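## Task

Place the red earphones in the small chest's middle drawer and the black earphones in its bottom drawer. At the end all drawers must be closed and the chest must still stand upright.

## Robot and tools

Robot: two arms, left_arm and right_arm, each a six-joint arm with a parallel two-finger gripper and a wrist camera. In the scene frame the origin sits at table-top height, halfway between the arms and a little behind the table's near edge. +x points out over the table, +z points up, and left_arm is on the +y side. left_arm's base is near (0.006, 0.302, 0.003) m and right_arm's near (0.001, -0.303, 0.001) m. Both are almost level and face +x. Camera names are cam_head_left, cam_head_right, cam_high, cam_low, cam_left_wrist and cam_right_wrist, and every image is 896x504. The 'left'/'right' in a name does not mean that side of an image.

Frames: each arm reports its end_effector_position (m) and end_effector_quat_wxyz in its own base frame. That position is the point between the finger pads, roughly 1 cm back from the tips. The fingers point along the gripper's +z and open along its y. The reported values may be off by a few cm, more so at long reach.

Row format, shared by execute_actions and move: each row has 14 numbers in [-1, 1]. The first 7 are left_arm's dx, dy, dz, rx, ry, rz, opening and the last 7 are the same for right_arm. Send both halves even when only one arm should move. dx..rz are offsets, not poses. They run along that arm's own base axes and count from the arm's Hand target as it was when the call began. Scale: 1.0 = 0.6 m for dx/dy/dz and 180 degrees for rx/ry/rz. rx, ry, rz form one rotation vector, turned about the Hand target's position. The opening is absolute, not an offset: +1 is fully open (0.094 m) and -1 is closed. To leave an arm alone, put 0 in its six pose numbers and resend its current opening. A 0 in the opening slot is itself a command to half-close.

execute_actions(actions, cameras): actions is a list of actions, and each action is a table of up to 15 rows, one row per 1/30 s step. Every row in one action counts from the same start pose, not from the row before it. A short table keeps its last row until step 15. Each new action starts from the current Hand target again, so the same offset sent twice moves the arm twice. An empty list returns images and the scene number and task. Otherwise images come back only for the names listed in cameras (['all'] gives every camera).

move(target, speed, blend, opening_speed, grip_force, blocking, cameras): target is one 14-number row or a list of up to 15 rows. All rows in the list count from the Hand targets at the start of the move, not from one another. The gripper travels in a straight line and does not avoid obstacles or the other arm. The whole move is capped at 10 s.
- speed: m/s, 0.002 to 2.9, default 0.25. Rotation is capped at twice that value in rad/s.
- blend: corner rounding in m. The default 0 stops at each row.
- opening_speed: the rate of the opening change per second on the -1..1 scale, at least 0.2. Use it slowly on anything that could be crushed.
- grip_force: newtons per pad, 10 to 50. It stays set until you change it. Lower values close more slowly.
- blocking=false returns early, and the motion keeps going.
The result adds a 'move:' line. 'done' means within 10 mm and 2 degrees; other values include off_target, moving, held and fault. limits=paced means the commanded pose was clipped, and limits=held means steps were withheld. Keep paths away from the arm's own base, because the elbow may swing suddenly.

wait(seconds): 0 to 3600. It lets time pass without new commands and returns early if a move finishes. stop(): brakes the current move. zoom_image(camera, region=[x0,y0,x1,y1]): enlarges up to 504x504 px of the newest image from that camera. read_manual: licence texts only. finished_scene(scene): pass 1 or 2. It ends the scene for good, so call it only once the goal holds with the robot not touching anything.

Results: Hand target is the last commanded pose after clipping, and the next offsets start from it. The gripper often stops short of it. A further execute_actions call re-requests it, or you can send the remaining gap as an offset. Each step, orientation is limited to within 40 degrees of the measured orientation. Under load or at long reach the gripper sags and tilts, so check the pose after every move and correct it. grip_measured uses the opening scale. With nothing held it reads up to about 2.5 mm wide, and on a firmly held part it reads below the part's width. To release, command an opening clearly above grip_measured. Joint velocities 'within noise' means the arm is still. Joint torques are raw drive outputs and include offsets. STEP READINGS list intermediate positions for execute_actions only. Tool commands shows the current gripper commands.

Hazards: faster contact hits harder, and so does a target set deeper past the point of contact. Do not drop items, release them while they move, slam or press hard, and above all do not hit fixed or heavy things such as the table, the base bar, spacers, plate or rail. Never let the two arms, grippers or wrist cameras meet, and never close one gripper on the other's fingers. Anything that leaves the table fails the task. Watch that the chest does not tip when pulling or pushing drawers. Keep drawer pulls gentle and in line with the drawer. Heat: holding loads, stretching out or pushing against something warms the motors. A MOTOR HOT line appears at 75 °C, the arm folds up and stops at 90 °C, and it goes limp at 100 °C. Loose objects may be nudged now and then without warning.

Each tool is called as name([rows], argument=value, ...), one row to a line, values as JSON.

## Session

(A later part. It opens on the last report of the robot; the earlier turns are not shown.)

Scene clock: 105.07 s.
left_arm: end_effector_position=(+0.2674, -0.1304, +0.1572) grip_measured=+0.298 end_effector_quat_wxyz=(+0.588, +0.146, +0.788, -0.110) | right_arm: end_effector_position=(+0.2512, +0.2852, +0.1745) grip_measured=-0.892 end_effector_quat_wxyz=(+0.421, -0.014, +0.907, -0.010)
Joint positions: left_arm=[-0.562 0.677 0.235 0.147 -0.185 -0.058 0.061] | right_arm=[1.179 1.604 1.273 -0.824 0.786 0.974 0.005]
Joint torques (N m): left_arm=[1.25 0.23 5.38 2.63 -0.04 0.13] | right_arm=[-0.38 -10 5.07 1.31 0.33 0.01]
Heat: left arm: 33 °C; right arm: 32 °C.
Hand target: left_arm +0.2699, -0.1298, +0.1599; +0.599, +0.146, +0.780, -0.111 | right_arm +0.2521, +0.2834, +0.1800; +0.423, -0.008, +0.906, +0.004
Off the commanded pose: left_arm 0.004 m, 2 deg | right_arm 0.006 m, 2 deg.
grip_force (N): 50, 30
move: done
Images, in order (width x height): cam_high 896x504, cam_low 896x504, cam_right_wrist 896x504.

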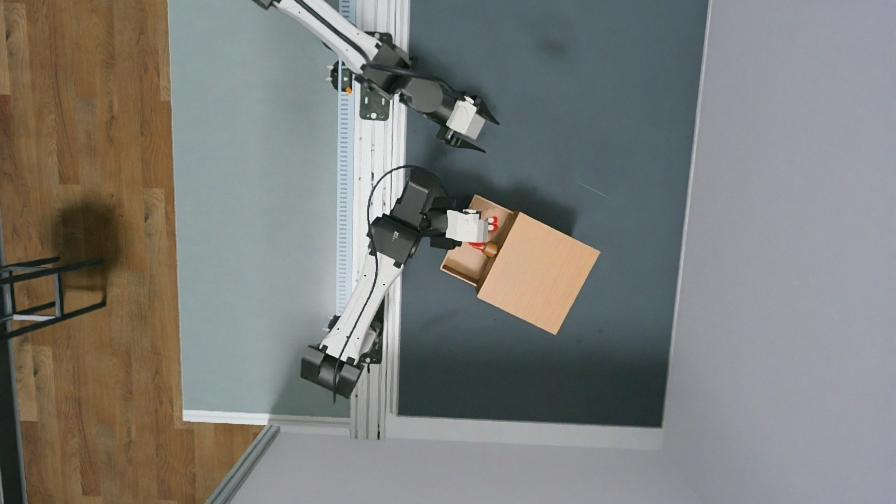

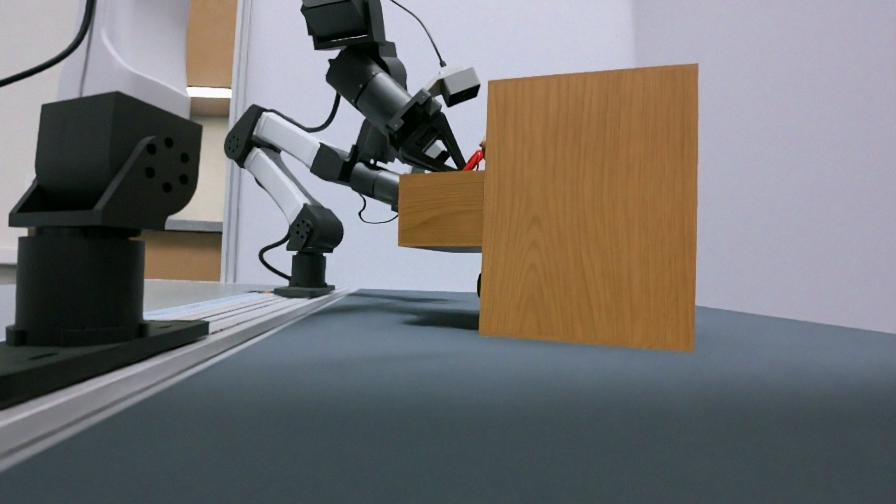

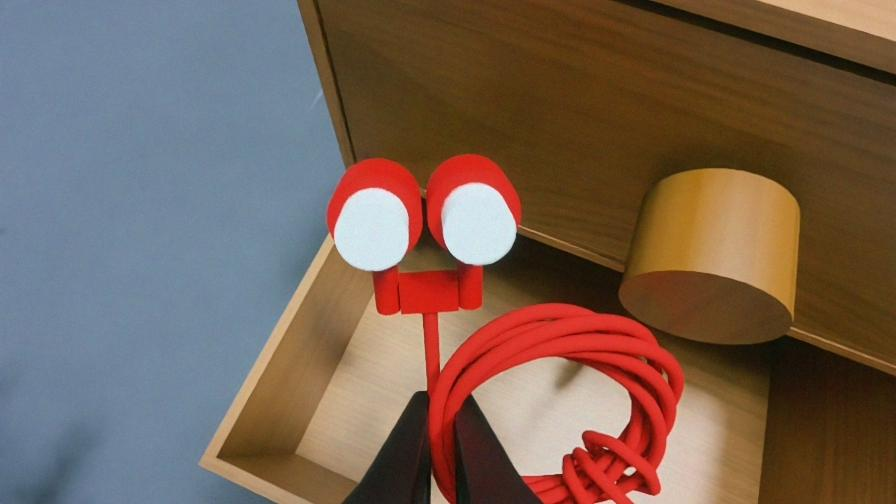

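move(target=[0,0,0,0,0,0,0.3,0,0,0,0,0,0,-0.35], cameras=["cam_low","cam_right_wrist","cam_high"])

zoom_image(camera="cam_low", region=[340, 50, 540, 270])

Scene clock: 105.83 s.
left_arm: end_effector_position=(+0.2674, -0.1304, +0.1572) grip_measured=+0.298 end_effector_quat_wxyz=(+0.588, +0.146, +0.788, -0.110) | right_arm: end_effector_position=(+0.2513, +0.2856, +0.1747) grip_measured=-0.353 end_effector_quat_wxyz=(+0.421, -0.013, +0.907, -0.009)
Joint positions: left_arm=[-0.562 0.677 0.235 0.147 -0.185 -0.058 0.061] | right_arm=[1.179 1.604 1.273 -0.822 0.786 0.973 0.03]
Joint torques (N m): left_arm=[1.24 0.21 5.39 2.64 -0.04 0.13] | right_arm=[-0.36 -10.02 5.05 1.32 0.32 0]
Heat: left arm: 33 °C; right arm: 32 °C.
Hand target: left_arm +0.2699, -0.1298, +0.1599; +0.599, +0.146, +0.780, -0.111 | right_arm +0.2521, +0.2834, +0.1800; +0.423, -0.008, +0.906, +0.004
Off the commanded pose: left_arm 0.004 m, 2 deg | right_arm 0.006 m, 2 deg.
grip_force (N): 50, 30
move: done
Images, in order (width x height): cam_high 896x504, cam_low 896x504, cam_right_wrist 896x504.

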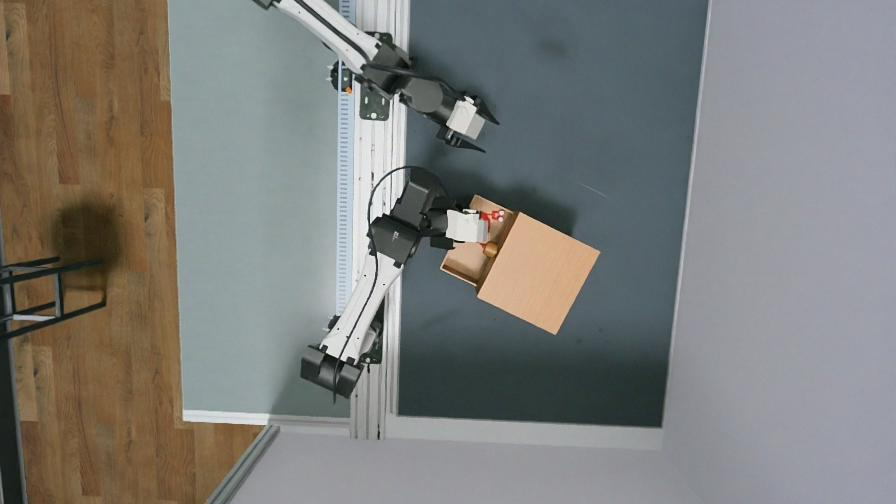

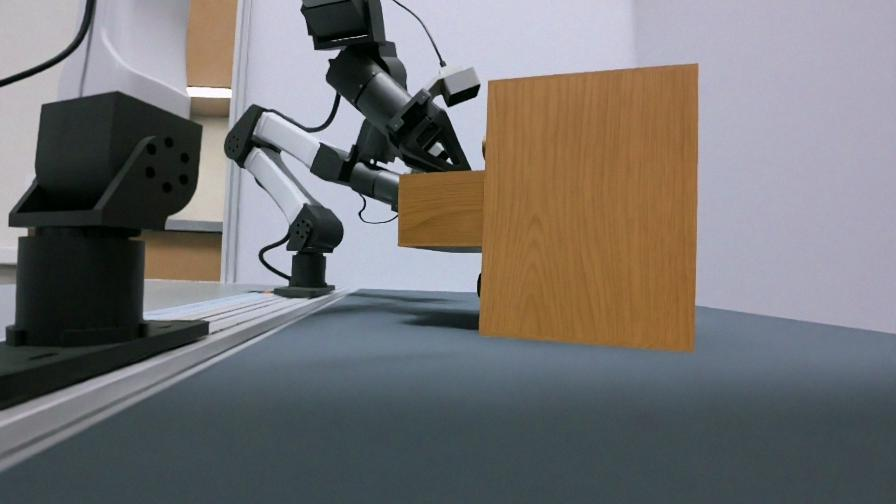

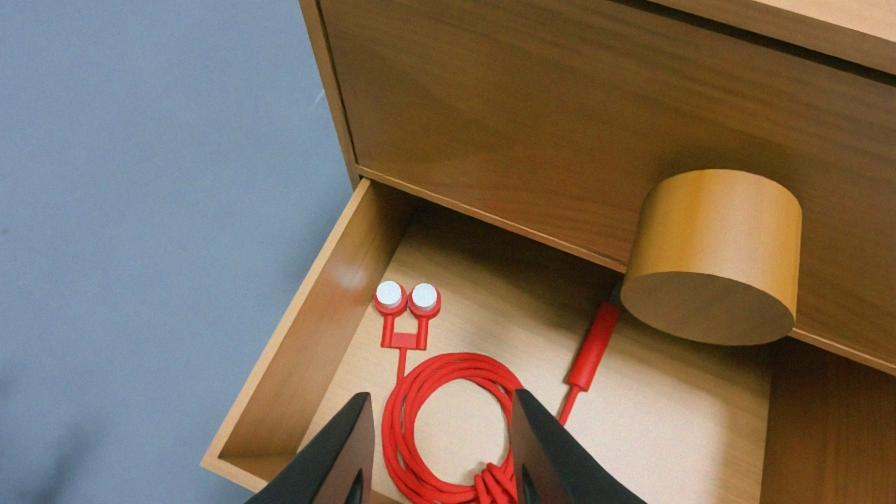

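Scaled by 2.291 from the camera's image (finer frame: 1280x720).

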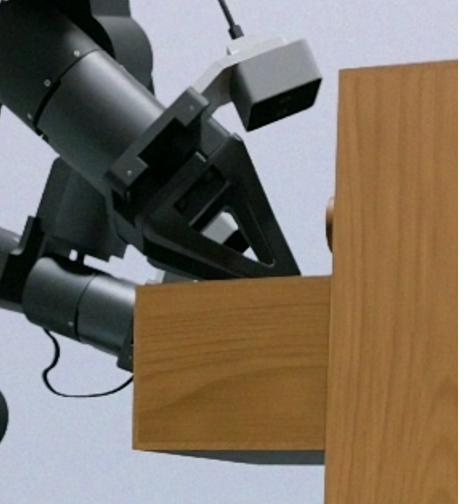

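move([
  [0,0,0,0,0,0,-0.98,-0.03,0.01,0.28,0,0,0,-0.35],
  [-0.19,-0.117,0,0,0,0,-0.98,0.02,-0.4,0.3,0,0,0,-0.35],
  [-0.205,-0.314,-0.033,0,0,0,-0.98,0.02,-0.5,0.25,0,0,0,-0.35],
], blend=[0.005,0.04,0], speed=0.25, cameras=["cam_left_wrist","cam_head_left"])

Scene clock: 111.03 s.
left_arm: end_effector_position=(+0.1430, -0.3090, +0.1251) grip_measured=-0.978 end_effector_quat_wxyz=(+0.589, +0.181, +0.783, -0.089) | right_arm: end_effector_position=(+0.2609, -0.0170, +0.3311) grip_measured=-0.352 end_effector_quat_wxyz=(+0.419, -0.004, +0.908, +0.001)
Joint positions: left_arm=[-1.619 1.461 0.587 0.119 -1.133 -0.629 0.001] | right_arm=[-0.139 0.996 1.429 -1.144 -0.112 -0.097 0.03]
Joint torques (N m): left_arm=[1.07 -4.16 8.06 1.79 -0.82 -0.23] | right_arm=[-0.18 -1.48 4.31 2.23 -0.11 -0.01]
Heat: left arm: 33 °C; right arm: 32 °C.
Hand target: left_arm +0.1468, -0.3183, +0.1402; +0.599, +0.146, +0.780, -0.111 | right_arm +0.2640, -0.0166, +0.3299; +0.423, -0.008, +0.906, +0.004
Off the commanded pose: left_arm 0.018 m, 5 deg | right_arm 0.003 m, 1 deg.
grip_force (N): 50, 30
move: off_target (left_arm); blend cut to 0 m at target 1
Images, in order (width x height): cam_head_left 896x504, cam_left_wrist 896x504.

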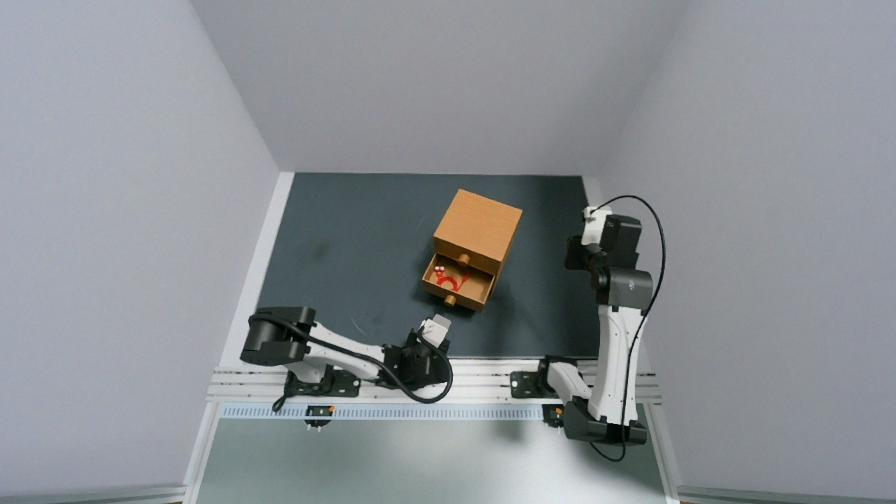

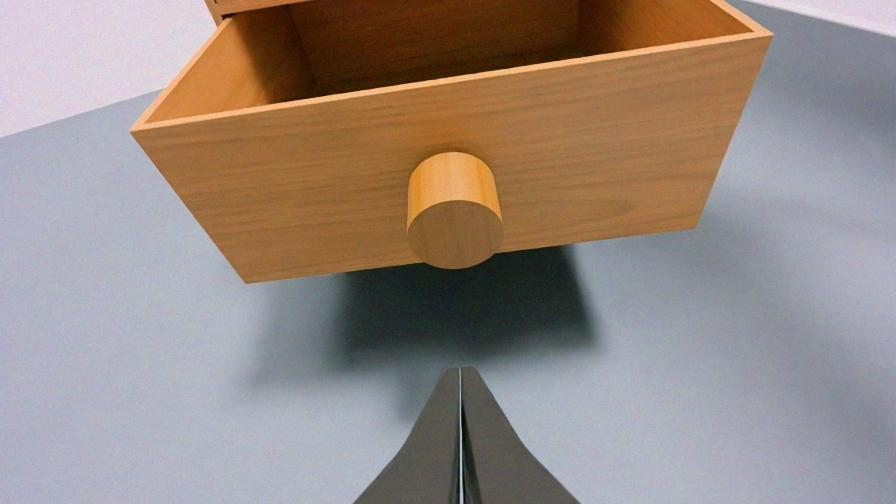

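move(target=[0.233,-0.0865,0,0,0,0,-0.98,0,0,0,0,0,0,-0.35], speed=0.09, cameras=["cam_left_wrist","cam_head_right","cam_low"])

zoom_image(camera="cam_head_right", region=[400, 180, 530, 340])

Scene clock: 113.73 s.
left_arm: end_effector_position=(+0.2715, -0.3547, +0.1219) grip_measured=-0.978 end_effector_quat_wxyz=(+0.586, +0.166, +0.789, -0.078) | right_arm: end_effector_position=(+0.2609, -0.0169, +0.3311) grip_measured=-0.352 end_effector_quat_wxyz=(+0.419, -0.004, +0.908, +0.002)
Joint positions: left_arm=[-1.204 1.743 0.78 0.51 -0.813 -0.265 0.001] | right_arm=[-0.139 0.996 1.429 -1.144 -0.112 -0.097 0.03]
Joint torques (N m): left_arm=[2.93 -5.93 9.29 2.42 0.11 0.06] | right_arm=[-0.18 -1.48 4.3 2.23 -0.1 -0.01]
Heat: left arm: 33 °C; right arm: 32 °C.
Hand target: left_arm +0.2866, -0.3702, +0.1403; +0.599, +0.146, +0.780, -0.111 | right_arm +0.2640, -0.0165, +0.3299; +0.423, -0.008, +0.906, +0.004
Off the commanded pose: left_arm 0.028 m, 5 deg | right_arm 0.003 m, 1 deg.
grip_force (N): 50, 30
move: off_target (left_arm)
Images, in order (width x height): cam_head_right 896x504, cam_low 896x504, cam_left_wrist 896x504.

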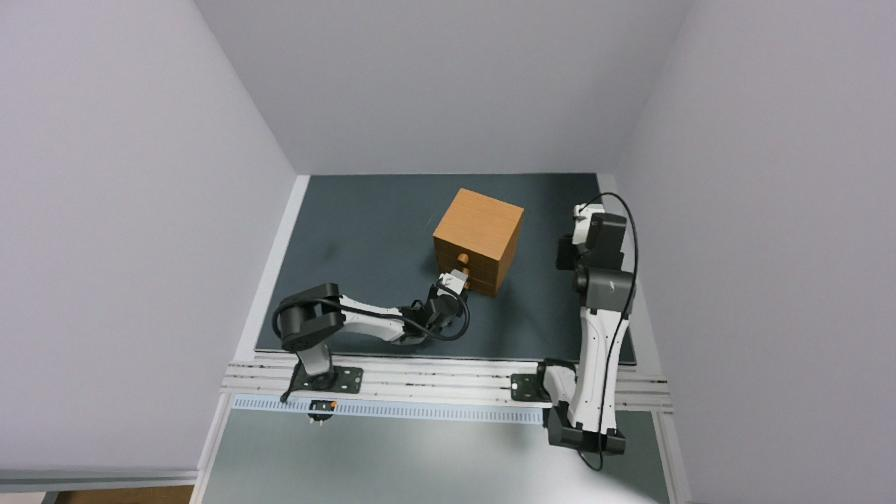

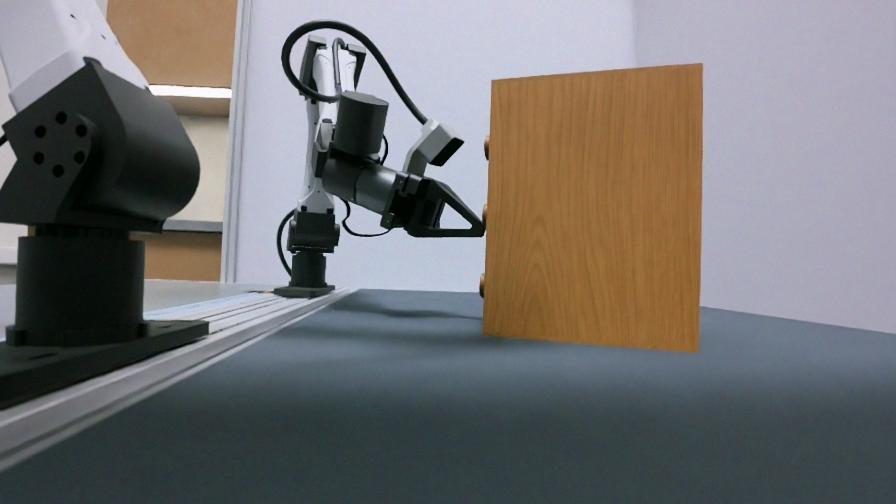

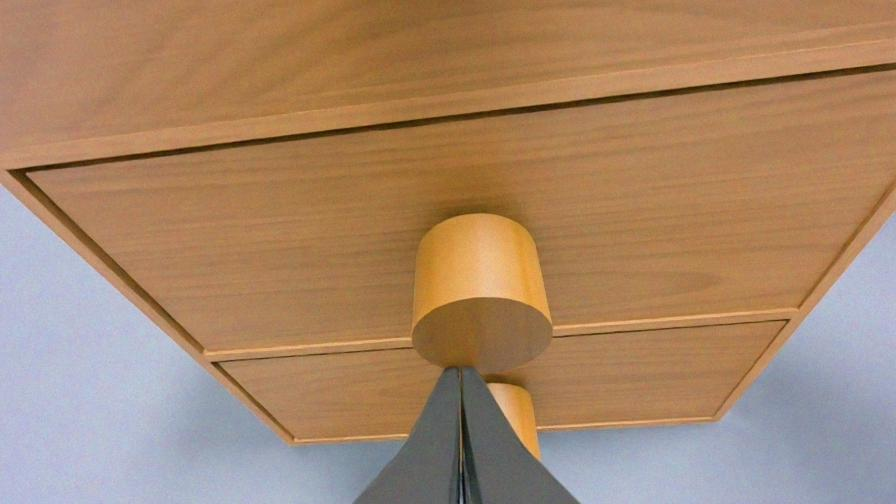

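Scaled by 3.150 from the camera's image (finer frame: 1280x720).

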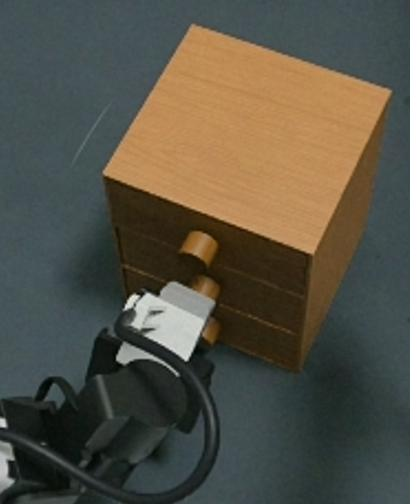

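Closed. Back off and verify.

move(target=[-0.19,0.072,0.03,0,0,0,-0.98,0,0,0,0,0,0,-0.35], cameras=["cam_left_wrist","cam_low"])

Scene clock: 115.77 s.
left_arm: end_effector_position=(+0.1750, -0.3253, +0.1446) grip_measured=-0.978 end_effector_quat_wxyz=(+0.591, +0.166, +0.784, -0.091) | right_arm: end_effector_position=(+0.2609, -0.0169, +0.3311) grip_measured=-0.352 end_effector_quat_wxyz=(+0.419, -0.004, +0.908, +0.002)
Joint positions: left_arm=[-1.5 1.482 0.654 0.214 -1.056 -0.494 0.001] | right_arm=[-0.139 0.996 1.429 -1.144 -0.112 -0.097 0.03]
Joint torques (N m): left_arm=[-0.64 -7.43 6.2 1.68 -0.7 -0.23] | right_arm=[-0.18 -1.48 4.31 2.24 -0.1 -0.01]
Heat: left arm: 33 °C; right arm: 32 °C.
Hand target: left_arm +0.1726, -0.3270, +0.1582; +0.599, +0.146, +0.780, -0.111 | right_arm +0.2640, -0.0165, +0.3299; +0.423, -0.008, +0.906, +0.004
Off the commanded pose: left_arm 0.014 m, 3 deg | right_arm 0.003 m, 1 deg.
grip_force (N): 50, 30
move: off_target (left_arm)
Images, in order (width x height): cam_low 896x504, cam_left_wrist 896x504.

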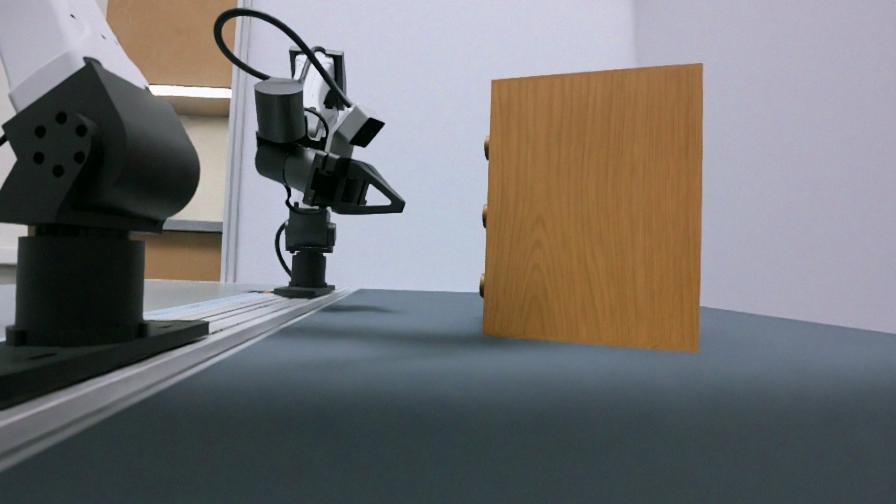

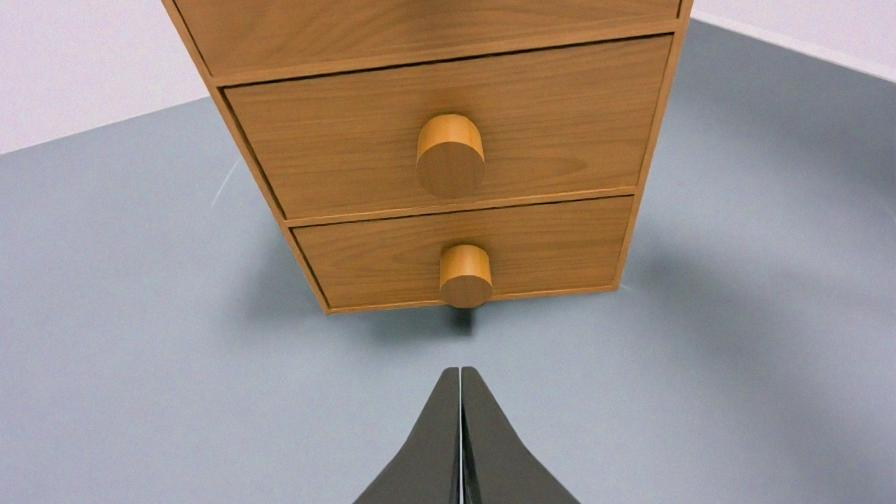

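finished_scene(scene=1)

The scene is finished: the task was done.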